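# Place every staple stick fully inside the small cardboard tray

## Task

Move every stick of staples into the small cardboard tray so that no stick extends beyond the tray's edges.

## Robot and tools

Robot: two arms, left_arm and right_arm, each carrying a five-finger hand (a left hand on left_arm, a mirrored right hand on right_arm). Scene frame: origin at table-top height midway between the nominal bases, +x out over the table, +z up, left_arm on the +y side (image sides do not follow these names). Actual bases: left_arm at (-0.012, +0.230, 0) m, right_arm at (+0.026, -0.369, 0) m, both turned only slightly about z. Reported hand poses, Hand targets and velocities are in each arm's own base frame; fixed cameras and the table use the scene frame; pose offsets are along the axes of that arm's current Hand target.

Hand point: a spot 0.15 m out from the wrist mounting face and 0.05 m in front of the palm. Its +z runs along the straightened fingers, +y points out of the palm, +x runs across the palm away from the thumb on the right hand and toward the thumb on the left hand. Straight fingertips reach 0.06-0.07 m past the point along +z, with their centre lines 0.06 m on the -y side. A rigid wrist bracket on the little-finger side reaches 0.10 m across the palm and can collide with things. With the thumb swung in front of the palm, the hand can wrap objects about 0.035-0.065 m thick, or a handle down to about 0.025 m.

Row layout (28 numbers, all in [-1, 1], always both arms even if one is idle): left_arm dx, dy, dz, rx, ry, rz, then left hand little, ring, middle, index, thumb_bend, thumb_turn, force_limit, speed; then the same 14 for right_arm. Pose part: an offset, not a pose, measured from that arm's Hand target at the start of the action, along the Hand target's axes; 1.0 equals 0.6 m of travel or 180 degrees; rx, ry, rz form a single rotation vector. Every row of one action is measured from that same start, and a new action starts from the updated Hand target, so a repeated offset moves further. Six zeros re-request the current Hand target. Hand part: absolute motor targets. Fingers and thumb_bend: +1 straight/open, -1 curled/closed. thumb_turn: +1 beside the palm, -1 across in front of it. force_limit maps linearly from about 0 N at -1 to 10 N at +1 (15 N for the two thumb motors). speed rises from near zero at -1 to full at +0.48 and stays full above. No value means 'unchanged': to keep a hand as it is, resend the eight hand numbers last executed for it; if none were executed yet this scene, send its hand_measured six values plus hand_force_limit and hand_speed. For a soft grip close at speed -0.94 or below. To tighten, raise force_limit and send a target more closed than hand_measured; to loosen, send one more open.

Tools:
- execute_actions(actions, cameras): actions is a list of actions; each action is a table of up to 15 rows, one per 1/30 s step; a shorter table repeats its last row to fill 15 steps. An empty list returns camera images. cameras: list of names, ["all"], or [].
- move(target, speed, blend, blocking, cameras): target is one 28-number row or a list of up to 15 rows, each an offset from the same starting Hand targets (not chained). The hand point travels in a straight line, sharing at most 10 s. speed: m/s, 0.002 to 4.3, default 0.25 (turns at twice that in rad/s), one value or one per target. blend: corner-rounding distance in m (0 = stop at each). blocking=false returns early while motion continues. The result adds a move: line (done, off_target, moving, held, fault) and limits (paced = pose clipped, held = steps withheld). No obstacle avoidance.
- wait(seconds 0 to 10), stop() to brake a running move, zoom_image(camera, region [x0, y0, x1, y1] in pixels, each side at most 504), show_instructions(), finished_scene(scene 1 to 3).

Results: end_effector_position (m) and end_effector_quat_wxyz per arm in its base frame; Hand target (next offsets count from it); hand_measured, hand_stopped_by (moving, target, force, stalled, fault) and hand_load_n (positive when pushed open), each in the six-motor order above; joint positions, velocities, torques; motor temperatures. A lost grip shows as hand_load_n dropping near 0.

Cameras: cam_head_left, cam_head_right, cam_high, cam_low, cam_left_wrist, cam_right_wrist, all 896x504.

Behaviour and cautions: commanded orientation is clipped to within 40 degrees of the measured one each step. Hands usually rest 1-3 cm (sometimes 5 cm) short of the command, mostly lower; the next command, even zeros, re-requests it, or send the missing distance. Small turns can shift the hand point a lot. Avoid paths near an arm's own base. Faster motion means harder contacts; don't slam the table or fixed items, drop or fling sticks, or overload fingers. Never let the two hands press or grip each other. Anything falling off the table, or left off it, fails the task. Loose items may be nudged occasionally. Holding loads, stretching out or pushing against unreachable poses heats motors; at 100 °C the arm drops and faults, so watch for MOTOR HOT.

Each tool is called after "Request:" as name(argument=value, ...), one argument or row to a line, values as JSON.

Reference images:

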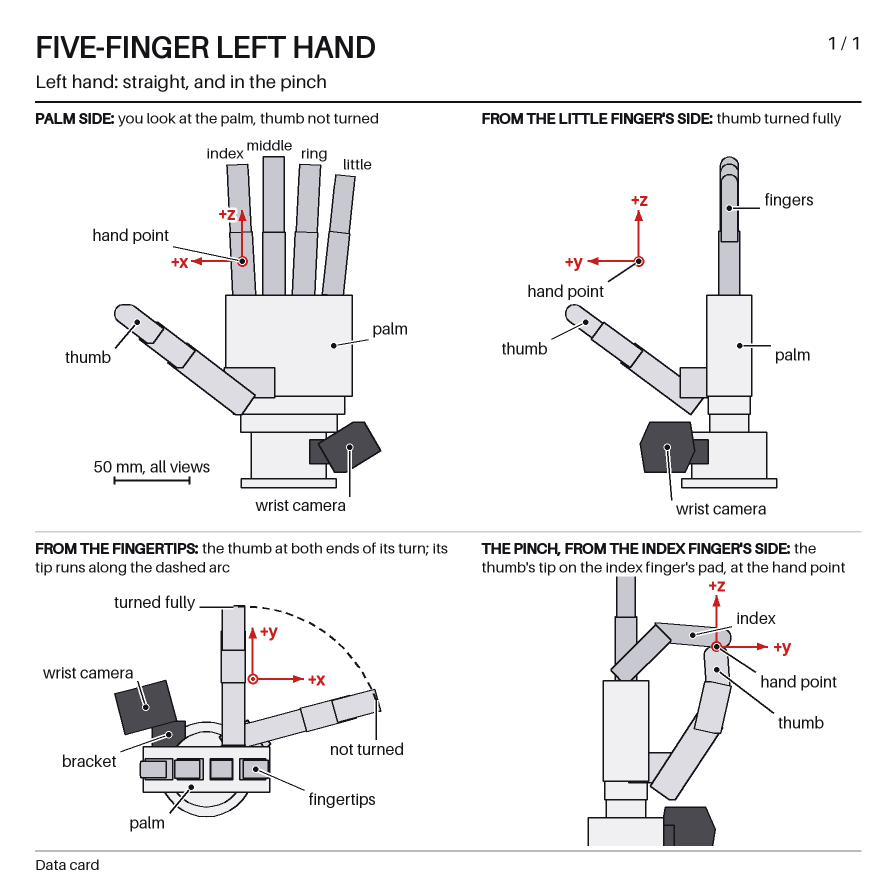

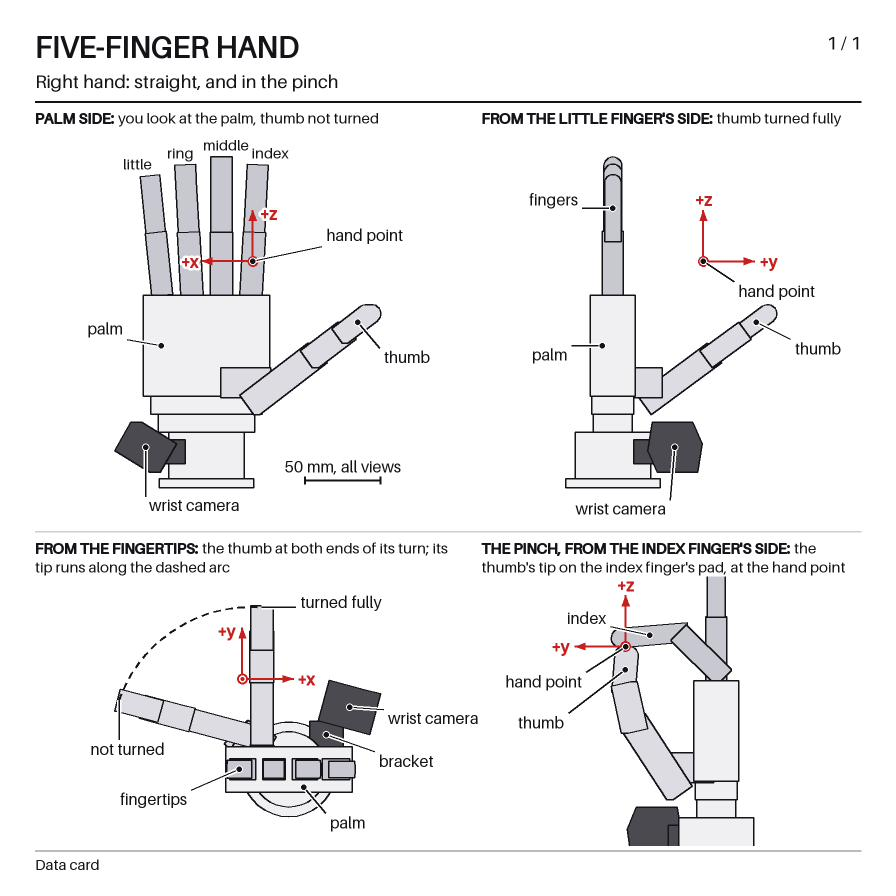

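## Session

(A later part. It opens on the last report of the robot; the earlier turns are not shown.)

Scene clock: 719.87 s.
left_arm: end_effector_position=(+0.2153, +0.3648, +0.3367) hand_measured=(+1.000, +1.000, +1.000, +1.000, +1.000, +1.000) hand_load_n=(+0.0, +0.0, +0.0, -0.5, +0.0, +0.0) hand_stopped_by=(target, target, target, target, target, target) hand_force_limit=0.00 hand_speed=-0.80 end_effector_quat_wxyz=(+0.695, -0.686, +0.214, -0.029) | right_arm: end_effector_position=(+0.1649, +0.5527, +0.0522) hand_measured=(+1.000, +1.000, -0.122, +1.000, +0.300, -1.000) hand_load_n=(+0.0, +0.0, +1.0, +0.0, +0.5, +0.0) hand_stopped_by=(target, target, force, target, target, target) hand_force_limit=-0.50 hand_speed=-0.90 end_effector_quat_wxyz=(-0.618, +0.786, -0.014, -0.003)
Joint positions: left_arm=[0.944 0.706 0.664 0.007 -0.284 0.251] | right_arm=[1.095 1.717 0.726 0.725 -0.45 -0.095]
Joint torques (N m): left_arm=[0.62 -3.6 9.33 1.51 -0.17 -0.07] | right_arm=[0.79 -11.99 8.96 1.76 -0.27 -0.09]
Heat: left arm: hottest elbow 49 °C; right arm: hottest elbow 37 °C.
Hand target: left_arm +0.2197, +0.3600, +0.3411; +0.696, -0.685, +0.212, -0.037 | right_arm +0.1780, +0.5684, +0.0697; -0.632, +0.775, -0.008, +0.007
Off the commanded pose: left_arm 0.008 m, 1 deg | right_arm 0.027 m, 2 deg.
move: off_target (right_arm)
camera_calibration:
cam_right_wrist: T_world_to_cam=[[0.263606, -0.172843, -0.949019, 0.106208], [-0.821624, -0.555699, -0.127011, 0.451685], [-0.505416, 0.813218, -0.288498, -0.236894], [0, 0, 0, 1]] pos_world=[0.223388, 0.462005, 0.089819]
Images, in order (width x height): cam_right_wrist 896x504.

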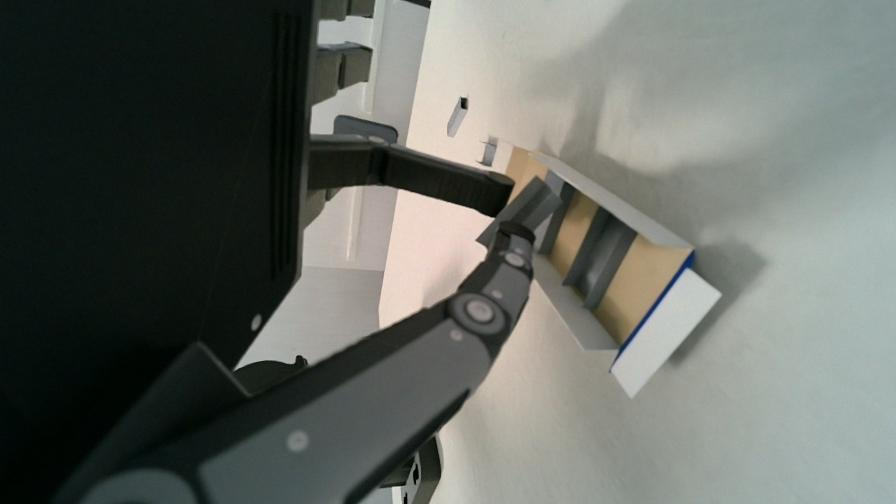

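Request:
move(
  target=[0,0,0,0,0,0,1,1,1,1,1,1,0,-0.8,-0.0172,0.0449,-0.0117,0,0,0,1,1,-0.3,1,0.3,-1,-0.5,-0.9],
  speed=0.05,
  cameras=["cam_right_wrist"],
)

Request:
zoom_image(
  camera="cam_right_wrist",
  region=[465, 120, 665, 290],
)

Scene clock: 729.07 s.
left_arm: end_effector_position=(+0.2153, +0.3648, +0.3367) hand_measured=(+1.000, +1.000, +1.000, +1.000, +1.000, +1.000) hand_load_n=(+0.0, +0.0, +0.0, +0.0, +0.0, -0.5) hand_stopped_by=(target, target, target, target, target, target) hand_force_limit=0.00 hand_speed=-0.80 end_effector_quat_wxyz=(+0.695, -0.686, +0.214, -0.029) | right_arm: end_effector_position=(+0.1669, +0.5558, +0.0436) hand_measured=(+1.000, +1.000, -0.122, +1.000, +0.300, -1.000) hand_load_n=(-0.5, +0.0, +1.0, +0.0, +0.5, +0.0) hand_stopped_by=(target, target, force, target, target, target) hand_force_limit=-0.50 hand_speed=-0.90 end_effector_quat_wxyz=(-0.627, +0.779, -0.010, +0.002)
Joint positions: left_arm=[0.944 0.706 0.664 0.007 -0.284 0.251] | right_arm=[1.095 1.758 0.722 0.797 -0.447 -0.095]
Joint torques (N m): left_arm=[0.56 -2.61 9.05 1.7 -0.11 -0.07] | right_arm=[1.61 -11.81 4.97 2.89 -0.02 -0.09]
Heat: left arm: hottest elbow 49 °C; right arm: hottest elbow 38 °C.
Hand target: left_arm +0.2197, +0.3600, +0.3411; +0.696, -0.685, +0.212, -0.037 | right_arm +0.1674, +0.5563, +0.0448; -0.632, +0.775, -0.008, +0.006
Off the commanded pose: left_arm 0.008 m, 1 deg | right_arm 0.001 m, 1 deg.
move: done
camera_calibration:
cam_right_wrist: T_world_to_cam=[[0.275524, -0.15079, -0.949394, 0.0837454], [-0.821021, -0.550618, -0.150815, 0.452111], [-0.500012, 0.821025, -0.27551, -0.246669], [0, 0, 0, 1]] pos_world=[0.224781, 0.46409, 0.079733]
Images, in order (width x height): cam_right_wrist 896x504.

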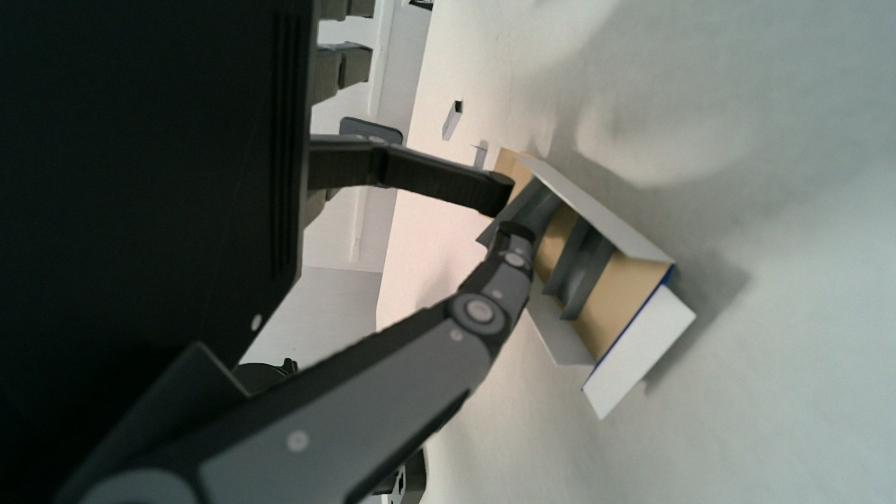

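Scaled by 2.520 from the camera's 896x504 image, which has a finer 1280x720 frame.

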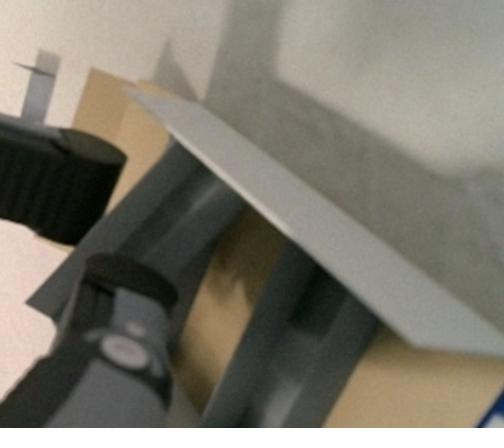

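Request:
move(
  target=[0,0,0,0,0,0,1,1,1,1,1,1,0,-0.8,-0.004,0.019,-0.002,0,0,0,1,1,-0.3,1,0.3,-1,-0.5,-0.9],
  speed=0.05,
  cameras=["cam_right_wrist"],
)

Request:
zoom_image(
  camera="cam_right_wrist",
  region=[465, 120, 665, 290],
)

Scene clock: 737.73 s.
left_arm: end_effector_position=(+0.2153, +0.3648, +0.3367) hand_measured=(+1.000, +1.000, +1.000, +1.000, +1.000, +1.000) hand_load_n=(+0.5, -0.5, +0.0, +0.0, +0.0, +0.0) hand_stopped_by=(target, target, target, target, target, target) hand_force_limit=0.00 hand_speed=-0.80 end_effector_quat_wxyz=(+0.695, -0.686, +0.214, -0.029) | right_arm: end_effector_position=(+0.1656, +0.5527, +0.0340) hand_measured=(+1.000, +1.000, -0.122, +1.000, +0.300, -1.000) hand_load_n=(+0.0, -0.5, +0.5, +0.0, +0.5, +0.0) hand_stopped_by=(target, target, force, target, target, target) hand_force_limit=-0.50 hand_speed=-0.90 end_effector_quat_wxyz=(-0.628, +0.778, -0.010, +0.003)
Joint positions: left_arm=[0.944 0.706 0.664 0.007 -0.284 0.251] | right_arm=[1.095 1.782 0.709 0.837 -0.446 -0.095]
Joint torques (N m): left_arm=[-0.32 -3.72 9.22 1.72 -0.11 -0.03] | right_arm=[2.67 -12.22 4.71 2.81 -0.01 -0.05]
Heat: left arm: hottest elbow 49 °C; right arm: hottest elbow 38 °C.
Hand target: left_arm +0.2197, +0.3600, +0.3411; +0.696, -0.685, +0.212, -0.037 | right_arm +0.1649, +0.5528, +0.0337; -0.631, +0.775, -0.008, +0.006
Off the commanded pose: left_arm 0.008 m, 1 deg | right_arm 0.001 m, 1 deg.
move: done
camera_calibration:
cam_right_wrist: T_world_to_cam=[[0.276914, -0.148806, -0.949303, 0.0732226], [-0.821589, -0.548997, -0.153603, 0.447173], [-0.498307, 0.822471, -0.274283, -0.248512], [0, 0, 0, 1]] pos_world=[0.22328, 0.460787, 0.0700348]
Images, in order (width x height): cam_right_wrist 896x504.

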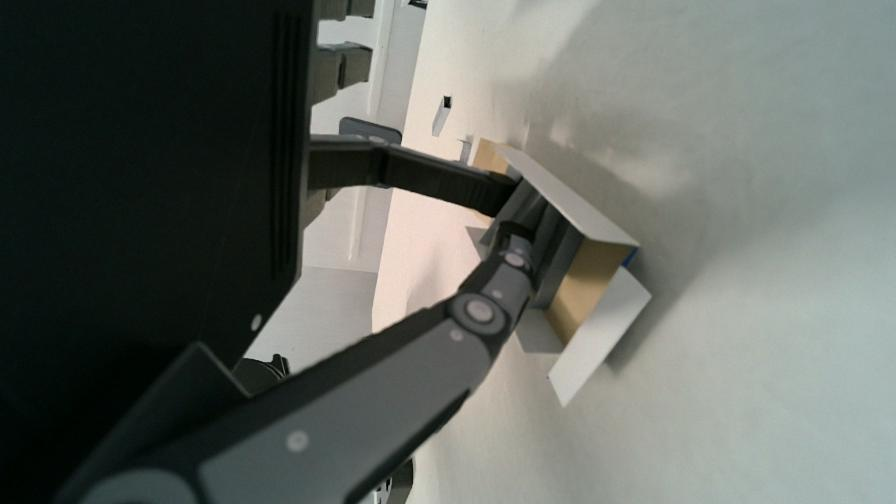

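Scaled by 2.520 from the camera's 896x504 image, which has a finer 1280x720 frame.

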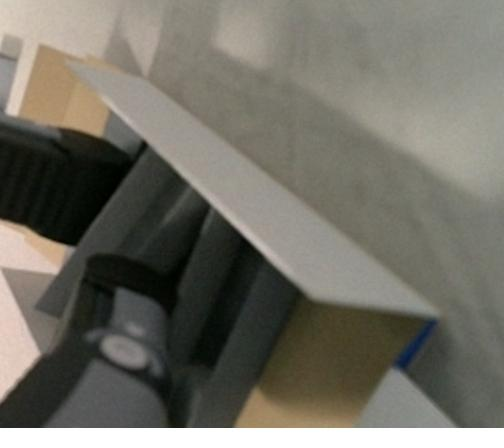

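Request:
move(
  target=[0,0,0,0,0,0,1,1,1,1,1,1,0,-0.8,0,0,0,0,0,0,1,1,0.05,1,0.3,-1,-0.5,-0.85],
  speed=0.05,
  cameras=["cam_right_wrist"],
)

Request:
zoom_image(
  camera="cam_right_wrist",
  region=[465, 120, 665, 290],
)

Scene clock: 740.70 s.
left_arm: end_effector_position=(+0.2153, +0.3648, +0.3367) hand_measured=(+1.000, +1.000, +1.000, +1.000, +1.000, +1.000) hand_load_n=(+0.0, +0.0, +0.0, +0.0, +0.0, +0.0) hand_stopped_by=(target, target, target, target, target, target) hand_force_limit=0.00 hand_speed=-0.80 end_effector_quat_wxyz=(+0.695, -0.686, +0.214, -0.029) | right_arm: end_effector_position=(+0.1656, +0.5527, +0.0340) hand_measured=(+1.000, +1.000, +0.050, +1.000, +0.300, -1.000) hand_load_n=(+0.0, +0.0, -0.5, +0.0, +0.0, +0.0) hand_stopped_by=(target, target, target, target, target, target) hand_force_limit=-0.50 hand_speed=-0.85 end_effector_quat_wxyz=(-0.628, +0.778, -0.010, +0.003)
Joint positions: left_arm=[0.944 0.706 0.664 0.007 -0.284 0.251] | right_arm=[1.095 1.782 0.709 0.837 -0.446 -0.095]
Joint torques (N m): left_arm=[-0.38 -3.66 9.32 1.61 -0.16 0] | right_arm=[2.2 -12.16 4.72 2.89 -0.05 -0.06]
Heat: left arm: hottest elbow 49 °C; right arm: hottest elbow 37 °C.
Hand target: left_arm +0.2197, +0.3600, +0.3411; +0.696, -0.685, +0.212, -0.037 | right_arm +0.1649, +0.5528, +0.0337; -0.631, +0.775, -0.008, +0.006
Off the commanded pose: left_arm 0.008 m, 1 deg | right_arm 0.001 m, 1 deg.
move: done
camera_calibration:
cam_right_wrist: T_world_to_cam=[[0.276914, -0.148806, -0.949303, 0.0732226], [-0.821589, -0.548997, -0.153603, 0.447173], [-0.498307, 0.822471, -0.274283, -0.248512], [0, 0, 0, 1]] pos_world=[0.22328, 0.460787, 0.0700348]
Images, in order (width x height): cam_right_wrist 896x504.

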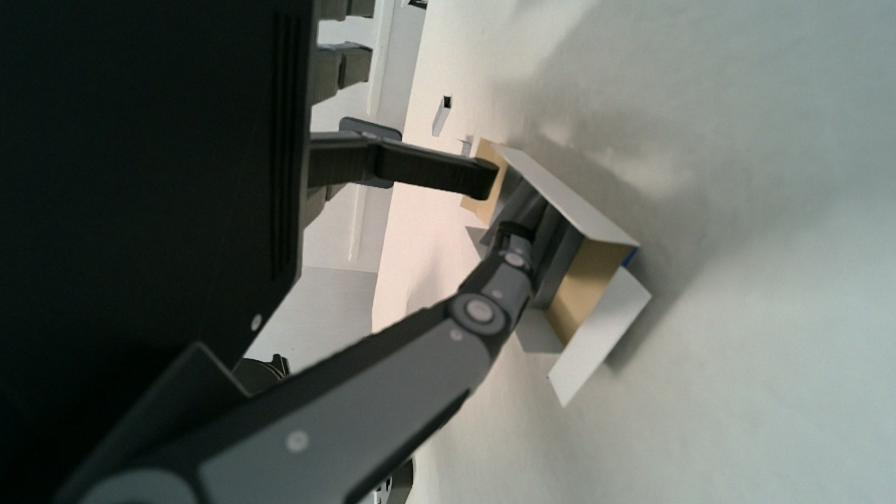

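Scaled by 2.520 from the camera's 896x504 image, which has a finer 1280x720 frame.

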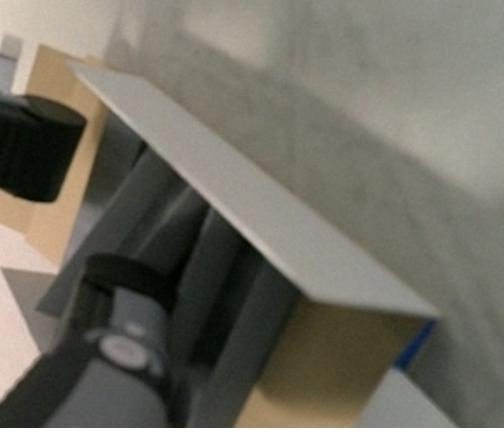

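Request:
move(
  target=[0,0,0,0,0,0,1,1,1,1,1,1,0,-0.8,0.008,-0.1633,-0.02,0,0,0,1,1,0.05,1,0.3,-1,-0.5,-0.85],
  speed=0.1,
  cameras=["cam_right_wrist"],
)

Request:
zoom_image(
  camera="cam_right_wrist",
  region=[540, 80, 780, 290],
)

Scene clock: 746.13 s.
left_arm: end_effector_position=(+0.2153, +0.3648, +0.3367) hand_measured=(+1.000, +1.000, +1.000, +1.000, +1.000, +1.000) hand_load_n=(+0.0, +0.0, +0.0, +0.0, +0.0, +0.0) hand_stopped_by=(target, target, target, target, target, target) hand_force_limit=0.00 hand_speed=-0.80 end_effector_quat_wxyz=(+0.695, -0.686, +0.214, -0.029) | right_arm: end_effector_position=(+0.1611, +0.5440, +0.1074) hand_measured=(+1.000, +1.000, +0.050, +1.000, +0.300, -1.000) hand_load_n=(+0.0, +0.0, +0.0, +0.0, +0.0, +0.0) hand_stopped_by=(target, target, target, target, target, target) hand_force_limit=-0.50 hand_speed=-0.85 end_effector_quat_wxyz=(-0.615, +0.789, -0.016, -0.003)
Joint positions: left_arm=[0.944 0.706 0.664 0.007 -0.284 0.251] | right_arm=[1.095 1.552 0.738 0.54 -0.446 -0.095]
Joint torques (N m): left_arm=[1.08 -3.31 9.05 1.68 -0.18 -0.1] | right_arm=[2.37 -11.69 10.56 1.77 -0.13 -0.08]
Heat: left arm: hottest elbow 49 °C; right arm: hottest elbow 37 °C.
Hand target: left_arm +0.2197, +0.3600, +0.3411; +0.696, -0.685, +0.212, -0.037 | right_arm +0.1699, +0.5609, +0.1323; -0.632, +0.775, -0.008, +0.007
Off the commanded pose: left_arm 0.008 m, 1 deg | right_arm 0.031 m, 3 deg.
move: off_target (right_arm)
camera_calibration:
cam_right_wrist: T_world_to_cam=[[0.260107, -0.181329, -0.948401, 0.163158], [-0.824013, -0.553689, -0.12013, 0.449306], [-0.503336, 0.812741, -0.293436, -0.215375], [0, 0, 0, 1]] pos_world=[0.21939, 0.453405, 0.145516]
Images, in order (width x height): cam_right_wrist 896x504.

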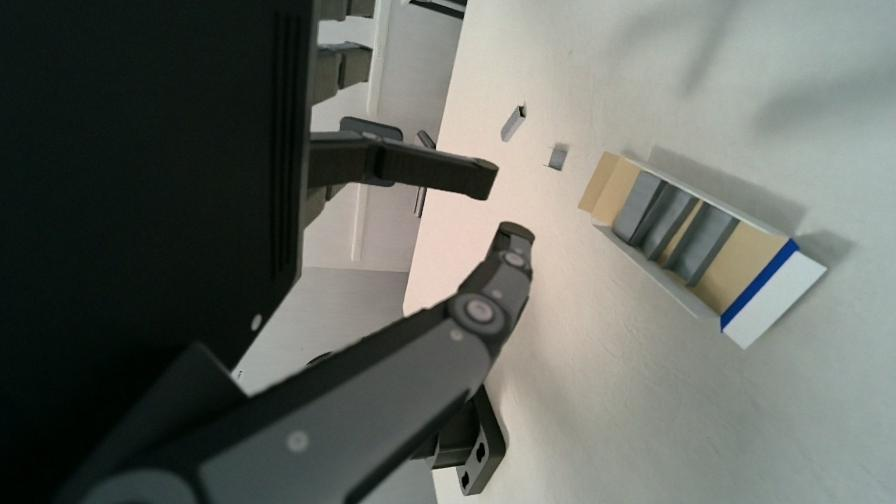

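Scaled by 2.100 from the camera's 896x504 image, which has a finer 1280x720 frame.

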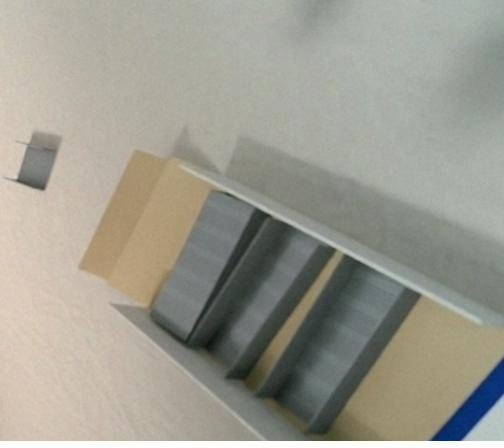

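Request:
move(
  target=[0,0,0,0,0,0,1,1,1,1,1,1,0,-0.8,-0.0262,-0.0393,0.2927,0,0.1388,0.0283,1,1,0.4,1,0.3,-1,-0.5,-0.5],
  speed=0.15,
  cameras=["cam_right_wrist","cam_high"],
)

Request:
zoom_image(
  camera="cam_right_wrist",
  region=[540, 80, 700, 220],
)

Request:
zoom_image(
  camera="cam_high",
  region=[340, 0, 640, 240],
)

Scene clock: 769.23 s.
left_arm: end_effector_position=(+0.2153, +0.3648, +0.3367) hand_measured=(+1.000, +1.000, +1.000, +1.000, +1.000, +1.000) hand_load_n=(+0.0, +0.0, +0.0, +0.0, +0.0, +0.0) hand_stopped_by=(target, target, target, target, target, target) hand_force_limit=0.00 hand_speed=-0.80 end_effector_quat_wxyz=(+0.695, -0.686, +0.214, -0.029) | right_arm: end_effector_position=(+0.1555, +0.7169, +0.0922) hand_measured=(+1.000, +1.000, +0.400, +1.000, +0.300, -1.000) hand_load_n=(+0.0, +0.0, +0.0, -0.5, +0.5, +0.0) hand_stopped_by=(target, target, target, target, target, target) hand_force_limit=-0.50 hand_speed=-0.50 end_effector_quat_wxyz=(-0.595, +0.770, -0.174, +0.149)
Joint positions: left_arm=[0.944 0.706 0.664 0.007 -0.284 0.251] | right_arm=[1.385 1.877 1.154 0.463 0.272 0.049]
Joint torques (N m): left_arm=[0.79 -3.96 9.11 1.65 -0.22 -0.06] | right_arm=[1.79 -16.73 11.44 1.89 0.15 -0.04]
Heat: left arm: hottest elbow 49 °C; right arm: hottest elbow 41 °C.
Hand target: left_arm +0.2197, +0.3600, +0.3411; +0.696, -0.685, +0.212, -0.037 | right_arm +0.1577, +0.7378, +0.1198; -0.615, +0.754, -0.178, +0.146
Off the commanded pose: left_arm 0.008 m, 1 deg | right_arm 0.035 m, 3 deg.
move: off_target (right_arm)
camera_calibration:
cam_right_wrist: T_world_to_cam=[[0.195727, -0.297487, -0.934448, 0.273498], [-0.975957, -0.152288, -0.15594, 0.277765], [-0.0959153, 0.942502, -0.320141, -0.517017], [0, 0, 0, 1]] pos_world=[0.167966, 0.610952, 0.133366]
Images, in order (width x height): cam_high 896x504, cam_right_wrist 896x504.

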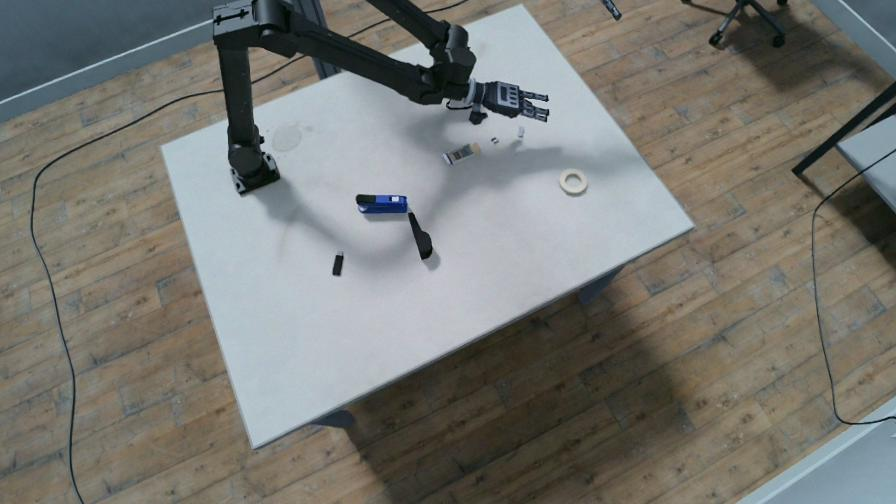

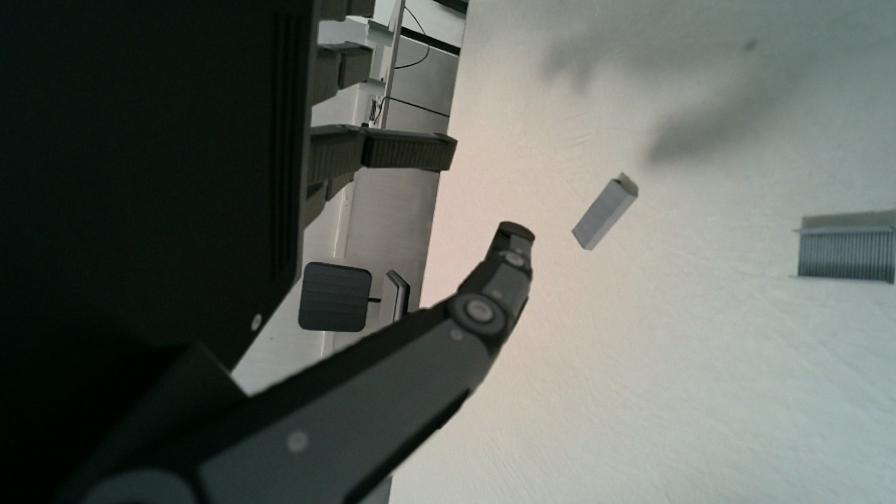

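Scaled by 3.150 from the camera's 896x504 image, which has a finer 1280x720 frame.

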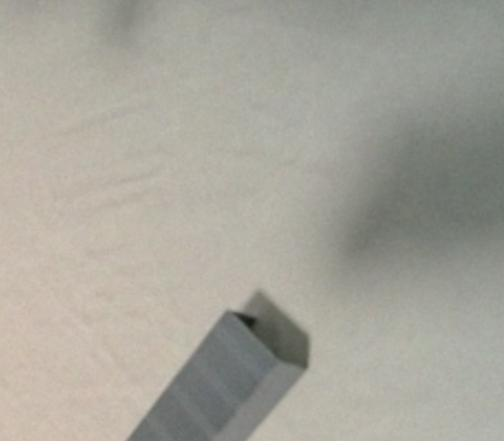

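Scaled by 1.680 from the camera's 896x504 image, which has a finer 1280x720 frame.

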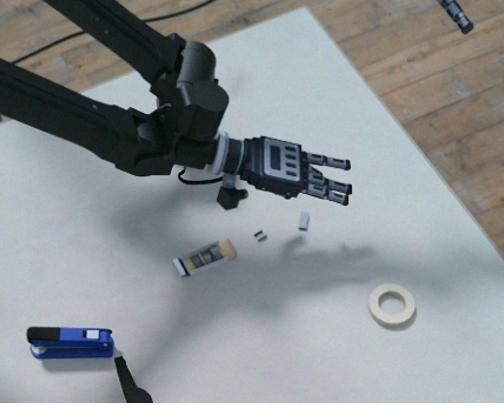

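Request:
wait(
  seconds=0.1,
  cameras=["cam_head_left","cam_low","cam_high"],
)

Request:
zoom_image(
  camera="cam_head_left",
  region=[250, 250, 550, 504],
)

Request:
zoom_image(
  camera="cam_low",
  region=[450, 100, 750, 350],
)

Scene clock: 776.00 s.
left_arm: end_effector_position=(+0.2153, +0.3648, +0.3367) hand_measured=(+1.000, +1.000, +1.000, +1.000, +1.000, +1.000) hand_load_n=(+0.0, +0.0, +0.0, +0.0, +0.0, +0.0) hand_stopped_by=(target, target, target, target, target, target) hand_force_limit=0.00 hand_speed=-0.80 end_effector_quat_wxyz=(+0.695, -0.686, +0.214, -0.029) | right_arm: end_effector_position=(+0.1555, +0.7169, +0.0922) hand_measured=(+1.000, +1.000, +0.400, +1.000, +0.300, -1.000) hand_load_n=(+0.0, +0.0, +0.0, +0.0, +0.0, +0.0) hand_stopped_by=(target, target, target, target, target, target) hand_force_limit=-0.50 hand_speed=-0.50 end_effector_quat_wxyz=(-0.595, +0.770, -0.174, +0.149)
Joint positions: left_arm=[0.944 0.706 0.664 0.007 -0.284 0.251] | right_arm=[1.385 1.877 1.154 0.463 0.272 0.049]
Joint torques (N m): left_arm=[-0.67 -2.61 9.24 1.77 -0.2 -0.03] | right_arm=[2.61 -15.68 11.47 1.91 0.1 -0.05]
Heat: left arm: hottest elbow 49 °C; right arm: hottest elbow 41 °C.
Hand target: left_arm +0.2197, +0.3600, +0.3411; +0.696, -0.685, +0.212, -0.037 | right_arm +0.1577, +0.7378, +0.1198; -0.615, +0.754, -0.178, +0.146
Off the commanded pose: left_arm 0.008 m, 1 deg | right_arm 0.035 m, 3 deg.
wait: 0.10 s; at rest from the start
Images, in order (width x height): cam_head_left 896x504, cam_high 896x504, cam_low 896x504.

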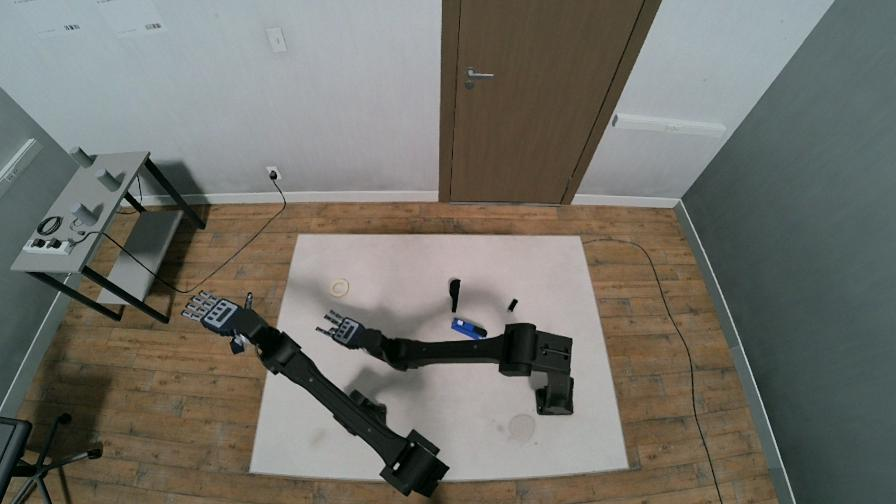

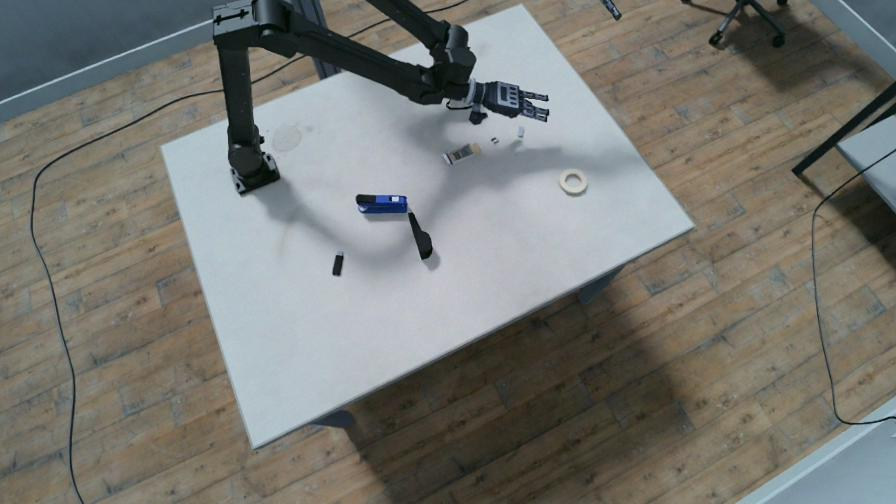

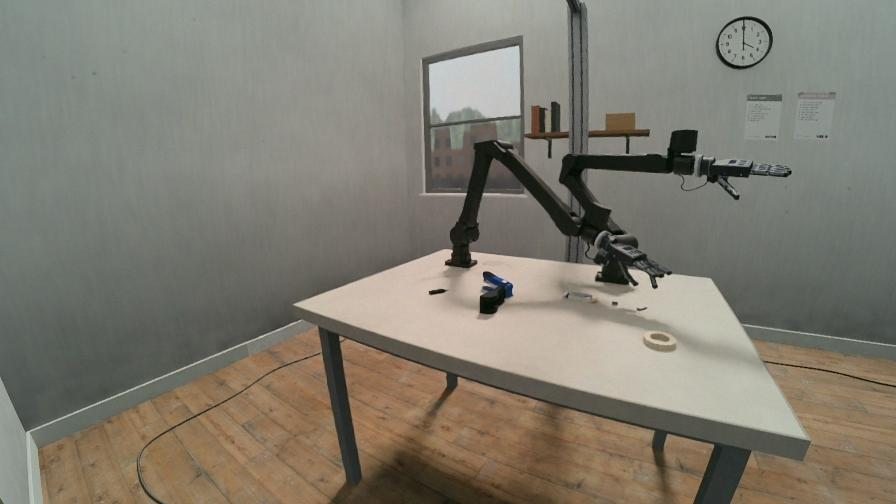

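Scaled by 1.680 from the camera's 896x504 image, which has a finer 1280x720 frame.

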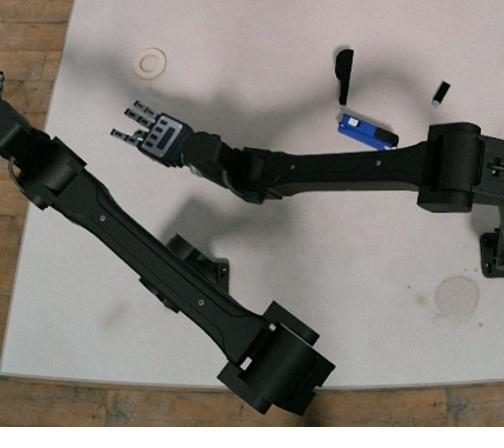

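Scaled by 1.680 from the camera's 896x504 image, which has a finer 1280x720 frame.

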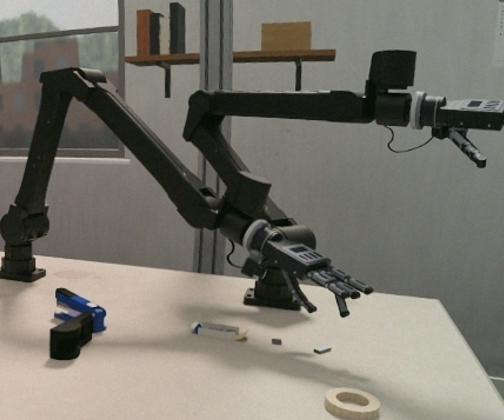

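Request:
wait(
  seconds=0.1,
  cameras=["cam_right_wrist"],
)

Request:
zoom_image(
  camera="cam_right_wrist",
  region=[550, 160, 660, 260],
)

Scene clock: 780.37 s.
left_arm: end_effector_position=(+0.2153, +0.3648, +0.3367) hand_measured=(+1.000, +1.000, +1.000, +1.000, +1.000, +1.000) hand_load_n=(+0.0, +0.0, +0.0, +0.0, +0.0, +0.0) hand_stopped_by=(target, target, target, target, target, target) hand_force_limit=0.00 hand_speed=-0.80 end_effector_quat_wxyz=(+0.695, -0.686, +0.214, -0.029) | right_arm: end_effector_position=(+0.1555, +0.7169, +0.0922) hand_measured=(+1.000, +1.000, +0.400, +1.000, +0.300, -1.000) hand_load_n=(-0.5, +0.0, +0.0, +0.0, +0.0, +0.0) hand_stopped_by=(target, target, target, target, target, target) hand_force_limit=-0.50 hand_speed=-0.50 end_effector_quat_wxyz=(-0.595, +0.770, -0.174, +0.149)
Joint positions: left_arm=[0.944 0.706 0.664 0.007 -0.284 0.251] | right_arm=[1.385 1.877 1.154 0.463 0.272 0.049]
Joint torques (N m): left_arm=[0.67 -3.19 9.14 1.72 -0.15 0.03] | right_arm=[2.08 -16.62 11.59 1.99 0.09 0.02]
Heat: left arm: hottest elbow 49 °C; right arm: hottest elbow 42 °C.
Hand target: left_arm +0.2197, +0.3600, +0.3411; +0.696, -0.685, +0.212, -0.037 | right_arm +0.1577, +0.7378, +0.1198; -0.615, +0.754, -0.178, +0.146
Off the commanded pose: left_arm 0.008 m, 1 deg | right_arm 0.035 m, 3 deg.
wait: 0.10 s; at rest from the start
camera_calibration:
cam_right_wrist: T_world_to_cam=[[0.195399, -0.297313, -0.934572, 0.273463], [-0.976013, -0.15224, -0.155632, 0.277704], [-0.0960079, 0.942564, -0.319929, -0.517068], [0, 0, 0, 1]] pos_world=[0.167966, 0.610952, 0.133365]
Images, in order (width x height): cam_right_wrist 896x504.

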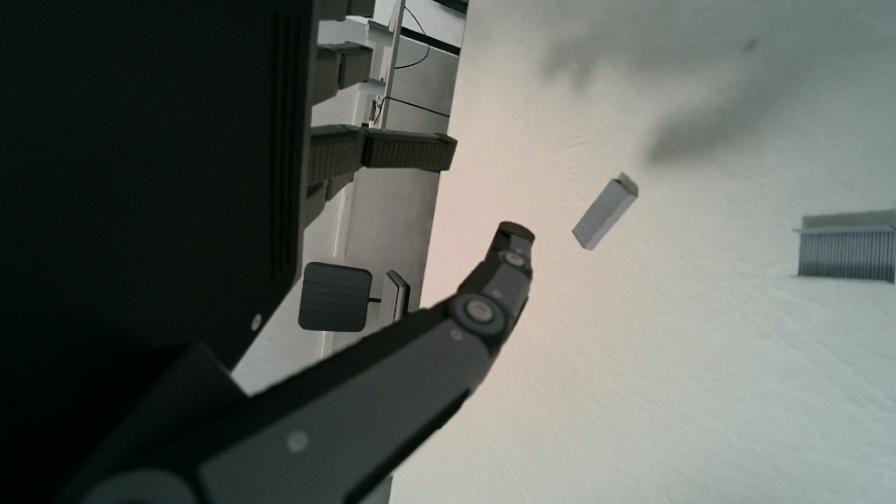

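Scaled by 4.582 from the camera's 896x504 image, which has a finer 1280x720 frame.

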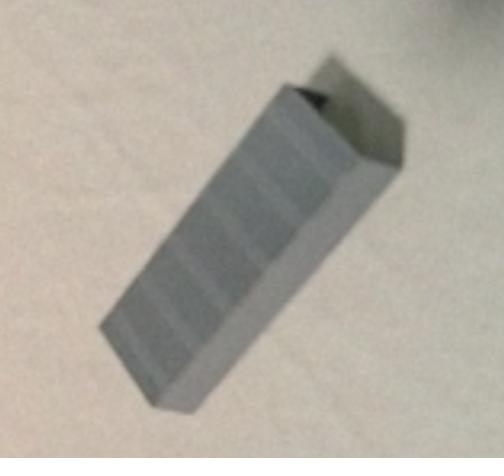

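Request:
move(
  target=[0,0,0,0,0,0,1,1,1,1,1,1,0,-0.8,-0.001,0.0533,0.0388,0,0.0109,0.0022,1,1,0.4,1,0.3,-1,-0.5,-0.5],
  speed=0.08,
  cameras=["cam_right_wrist"],
)

Request:
zoom_image(
  camera="cam_right_wrist",
  region=[500, 170, 620, 280],
)

Scene clock: 788.43 s.
left_arm: end_effector_position=(+0.2153, +0.3648, +0.3367) hand_measured=(+1.000, +1.000, +1.000, +1.000, +1.000, +1.000) hand_load_n=(+0.0, +0.0, +0.0, +0.0, +0.0, +0.0) hand_stopped_by=(target, target, target, target, target, target) hand_force_limit=0.00 hand_speed=-0.80 end_effector_quat_wxyz=(+0.695, -0.686, +0.214, -0.029) | right_arm: end_effector_position=(+0.1643, +0.7262, +0.0486) hand_measured=(+1.000, +1.000, +0.400, +1.000, +0.300, -1.000) hand_load_n=(+0.0, +0.0, +0.0, +0.0, +0.0, +0.0) hand_stopped_by=(target, target, target, target, target, target) hand_force_limit=-0.50 hand_speed=-0.50 end_effector_quat_wxyz=(-0.581, +0.775, -0.188, +0.161)
Joint positions: left_arm=[0.944 0.706 0.664 0.007 -0.284 0.251] | right_arm=[1.385 1.974 1.187 0.497 0.311 0.058]
Joint torques (N m): left_arm=[-0.26 -3.43 9.05 1.78 -0.11 -0.08] | right_arm=[2.67 -16.38 11.23 2.88 0.12 0.02]
Heat: left arm: hottest elbow 49 °C; right arm: hottest elbow 43 °C.
Hand target: left_arm +0.2197, +0.3600, +0.3411; +0.696, -0.685, +0.212, -0.037 | right_arm +0.1646, +0.7526, +0.0836; -0.612, +0.751, -0.191, +0.157
Off the commanded pose: left_arm 0.008 m, 1 deg | right_arm 0.044 m, 4 deg.
move: off_target (right_arm)
camera_calibration:
cam_right_wrist: T_world_to_cam=[[0.180575, -0.329965, -0.926561, 0.2595], [-0.981716, -0.118145, -0.14925, 0.256779], [-0.0602213, 0.936571, -0.345266, -0.539272], [0, 0, 0, 1]] pos_world=[0.17275, 0.62103, 0.0925753]
Images, in order (width x height): cam_right_wrist 896x504.

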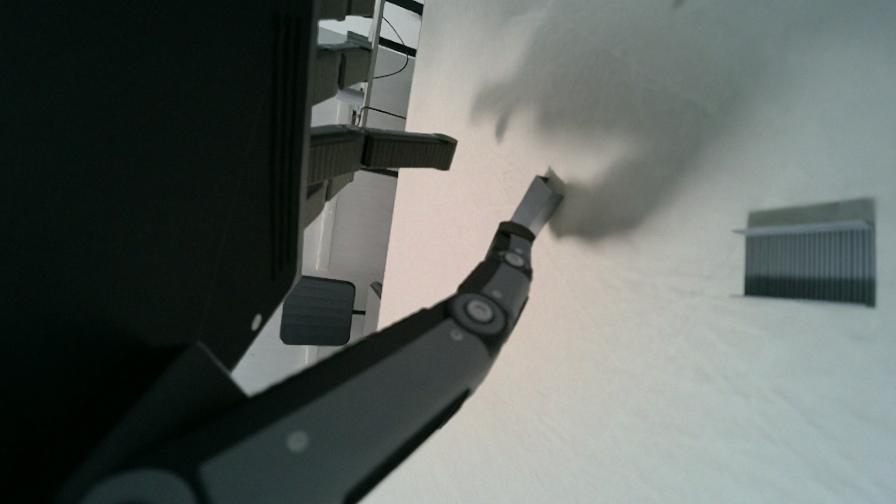

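Scaled by 4.200 from the camera's 896x504 image, which has a finer 1280x720 frame.

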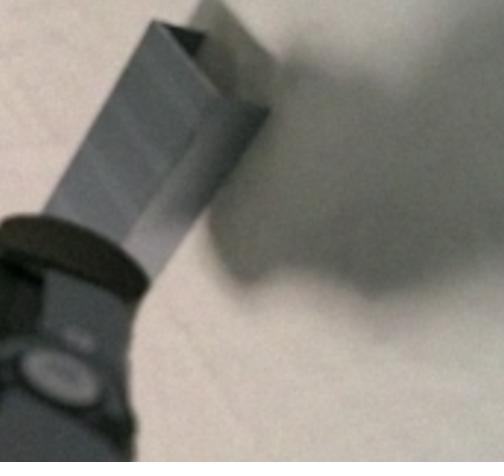

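Request:
move(
  target=[0,0,0,0,0,0,1,1,1,1,1,1,0,-0.8,-0.0112,0.0182,0.0112,0,0,0,1,1,0.4,1,0.3,-1,-0.5,-0.5],
  speed=0.05,
  cameras=["cam_right_wrist"],
)

Request:
zoom_image(
  camera="cam_right_wrist",
  region=[490, 140, 610, 250],
)

Scene clock: 797.23 s.
left_arm: end_effector_position=(+0.2153, +0.3648, +0.3367) hand_measured=(+1.000, +1.000, +1.000, +1.000, +1.000, +1.000) hand_load_n=(+0.0, +0.0, +0.0, +0.0, +0.0, +0.0) hand_stopped_by=(target, target, target, target, target, target) hand_force_limit=0.00 hand_speed=-0.80 end_effector_quat_wxyz=(+0.695, -0.686, +0.214, -0.029) | right_arm: end_effector_position=(+0.1622, +0.7335, +0.0400) hand_measured=(+1.000, +1.000, +0.400, +1.000, +0.300, -1.000) hand_load_n=(+0.0, +0.0, +0.0, +0.0, +0.0, +0.0) hand_stopped_by=(target, target, target, target, target, target) hand_force_limit=-0.50 hand_speed=-0.50 end_effector_quat_wxyz=(-0.583, +0.774, -0.189, +0.162)
Joint positions: left_arm=[0.944 0.706 0.664 0.007 -0.284 0.251] | right_arm=[1.391 2.004 1.205 0.513 0.319 0.06]
Joint torques (N m): left_arm=[-0.38 -4.07 9.28 1.7 -0.1 -0.01] | right_arm=[2.67 -17.38 10.96 2.86 0.13 0.02]
Heat: left arm: hottest elbow 49 °C; right arm: hottest elbow 44 °C.
Hand target: left_arm +0.2197, +0.3600, +0.3411; +0.696, -0.685, +0.212, -0.037 | right_arm +0.1607, +0.7598, +0.0717; -0.612, +0.751, -0.191, +0.157
Off the commanded pose: left_arm 0.008 m, 1 deg | right_arm 0.041 m, 4 deg.
move: off_target (right_arm)
camera_calibration:
cam_right_wrist: T_world_to_cam=[[0.181227, -0.326399, -0.927696, 0.251662], [-0.981716, -0.115893, -0.151004, 0.252747], [-0.0582262, 0.9381, -0.341434, -0.550785], [0, 0, 0, 1]] pos_world=[0.170448, 0.628126, 0.0835746]
Images, in order (width x height): cam_right_wrist 896x504.

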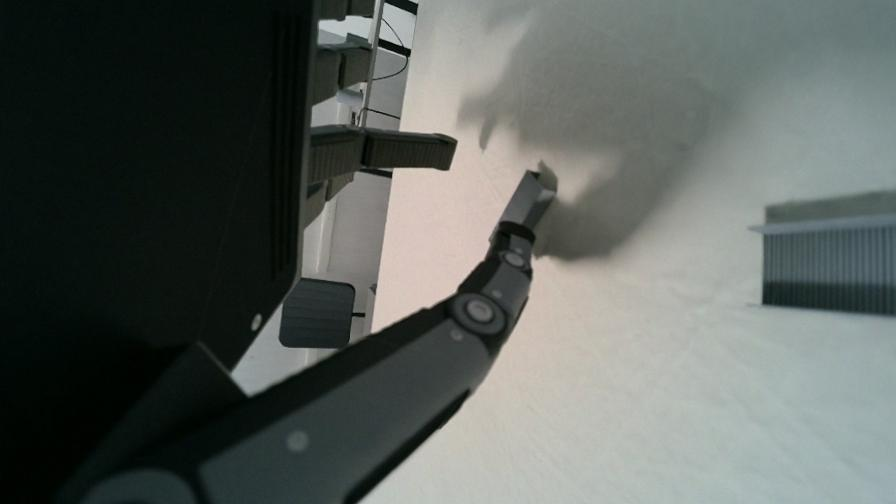

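Scaled by 4.200 from the camera's 896x504 image, which has a finer 1280x720 frame.

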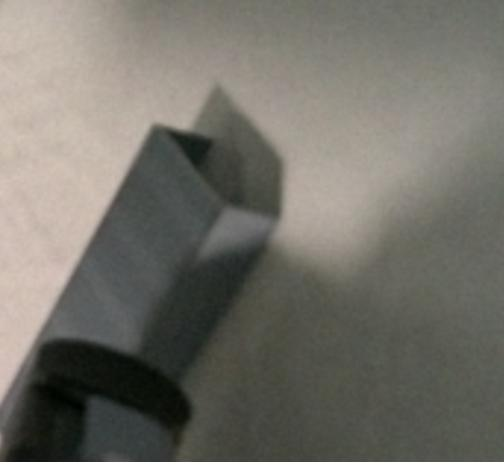

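Request:
move(
  target=[0,0,0,0,0,0,1,1,1,1,1,1,0,-0.8,-0.0033,0.0153,-0.001,0,0,0,1,1,0.4,1,0.3,-1,-0.5,-0.5],
  speed=0.05,
  cameras=["cam_right_wrist"],
)

Request:
zoom_image(
  camera="cam_right_wrist",
  region=[480, 130, 600, 240],
)

Scene clock: 807.40 s.
left_arm: end_effector_position=(+0.2153, +0.3648, +0.3367) hand_measured=(+1.000, +1.000, +1.000, +1.000, +1.000, +1.000) hand_load_n=(+0.0, +0.0, +0.0, +0.0, +0.0, +0.0) hand_stopped_by=(target, target, target, target, target, target) hand_force_limit=0.00 hand_speed=-0.80 end_effector_quat_wxyz=(+0.695, -0.686, +0.214, -0.029) | right_arm: end_effector_position=(+0.1598, +0.7354, +0.0358) hand_measured=(+1.000, +1.000, +0.400, +1.000, +0.300, -1.000) hand_load_n=(+0.0, +0.0, +0.0, -0.5, +0.0, +0.0) hand_stopped_by=(target, target, target, target, target, target) hand_force_limit=-0.50 hand_speed=-0.50 end_effector_quat_wxyz=(-0.586, +0.771, -0.189, +0.162)
Joint positions: left_arm=[0.944 0.706 0.664 0.007 -0.284 0.251] | right_arm=[1.396 2.016 1.205 0.533 0.323 0.061]
Joint torques (N m): left_arm=[-0.03 -2.9 9.21 1.61 -0.11 -0.05] | right_arm=[2.84 -17.61 10.5 3.06 0.12 0.03]
Heat: left arm: hottest elbow 49 °C; right arm: hottest elbow 44 °C.
Hand target: left_arm +0.2197, +0.3600, +0.3411; +0.696, -0.685, +0.212, -0.037 | right_arm +0.1578, +0.7586, +0.0630; -0.612, +0.751, -0.191, +0.157
Off the commanded pose: left_arm 0.008 m, 1 deg | right_arm 0.036 m, 4 deg.
move: off_target (right_arm)
camera_calibration:
cam_right_wrist: T_world_to_cam=[[0.182704, -0.319023, -0.92997, 0.243262], [-0.981459, -0.114929, -0.153394, 0.249358], [-0.0579446, 0.940753, -0.334106, -0.556423], [0, 0, 0, 1]] pos_world=[0.168047, 0.629722, 0.0785722]
Images, in order (width x height): cam_right_wrist 896x504.

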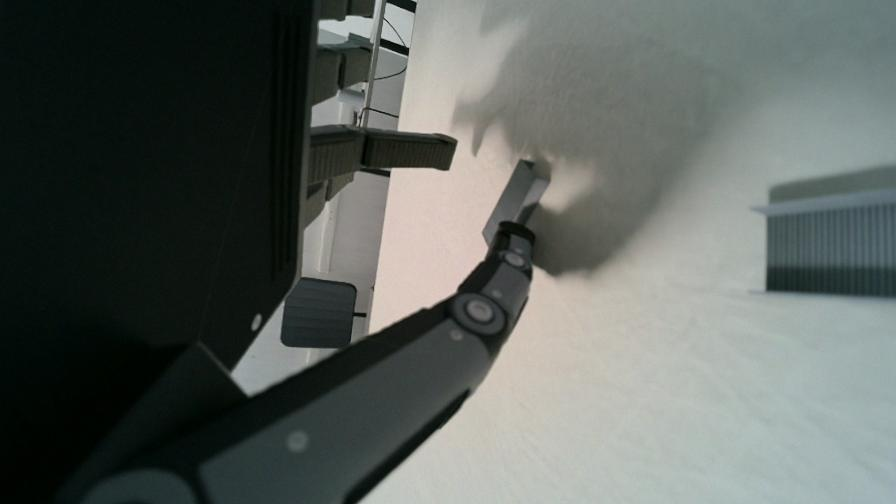

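Scaled by 4.200 from the camera's 896x504 image, which has a finer 1280x720 frame.

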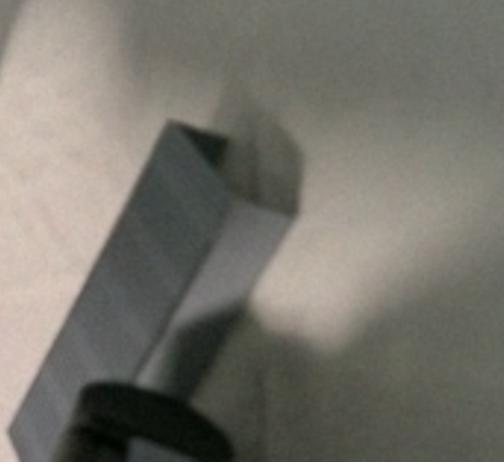

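Request:
move(
  target=[0,0,0,0,0,0,1,1,1,1,1,1,0,-0.8,0,0.0105,-0.002,0,0,0,1,1,0.4,1,0.3,-1,-0.5,-0.5],
  speed=0.05,
  cameras=["cam_right_wrist"],
)

Request:
zoom_image(
  camera="cam_right_wrist",
  region=[480, 130, 600, 240],
)

Scene clock: 813.53 s.
left_arm: end_effector_position=(+0.2153, +0.3648, +0.3367) hand_measured=(+1.000, +1.000, +1.000, +1.000, +1.000, +1.000) hand_load_n=(+0.0, +0.0, +0.0, +0.0, +0.0, +0.0) hand_stopped_by=(target, target, target, target, target, target) hand_force_limit=0.00 hand_speed=-0.80 end_effector_quat_wxyz=(+0.695, -0.686, +0.214, -0.029) | right_arm: end_effector_position=(+0.1601, +0.7368, +0.0347) hand_measured=(+1.000, +1.000, +0.400, +1.000, +0.300, -1.000) hand_load_n=(+0.0, +0.0, +0.0, +0.0, +0.0, +0.0) hand_stopped_by=(target, target, target, target, target, target) hand_force_limit=-0.50 hand_speed=-0.50 end_effector_quat_wxyz=(-0.590, +0.768, -0.190, +0.162)
Joint positions: left_arm=[0.944 0.706 0.664 0.007 -0.284 0.251] | right_arm=[1.396 2.023 1.205 0.549 0.324 0.062]
Joint torques (N m): left_arm=[0.21 -4.07 9.11 1.77 -0.19 -0.03] | right_arm=[3.14 -15.79 9.78 3.02 0.16 0.04]
Heat: left arm: hottest elbow 49 °C; right arm: hottest elbow 44 °C.
Hand target: left_arm +0.2197, +0.3600, +0.3411; +0.696, -0.685, +0.212, -0.037 | right_arm +0.1569, +0.7564, +0.0569; -0.612, +0.751, -0.192, +0.157
Off the commanded pose: left_arm 0.008 m, 1 deg | right_arm 0.030 m, 3 deg.
move: off_target (right_arm)
camera_calibration:
cam_right_wrist: T_world_to_cam=[[0.183872, -0.310792, -0.932523, 0.236432], [-0.981339, -0.112336, -0.156058, 0.247695], [-0.0562543, 0.943816, -0.325648, -0.560924], [0, 0, 0, 1]] pos_world=[0.168046, 0.630715, 0.0764694]
Images, in order (width x height): cam_right_wrist 896x504.

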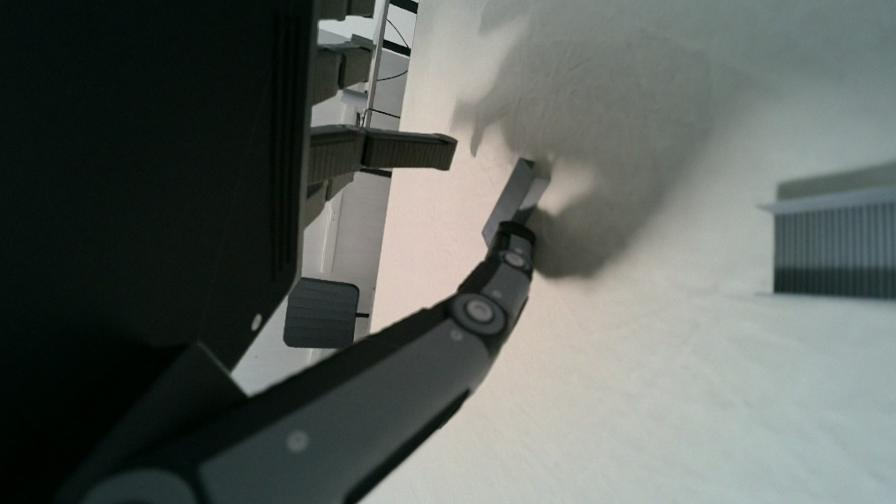

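Scaled by 4.200 from the camera's 896x504 image, which has a finer 1280x720 frame.

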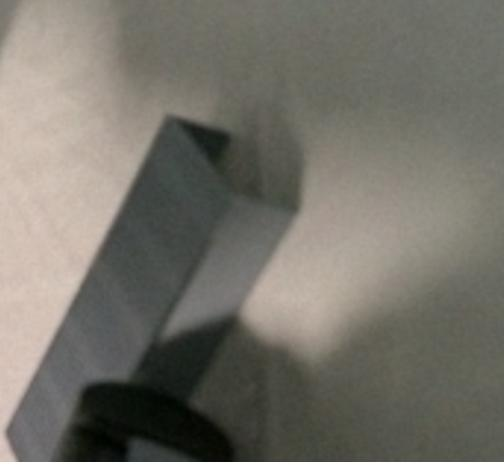

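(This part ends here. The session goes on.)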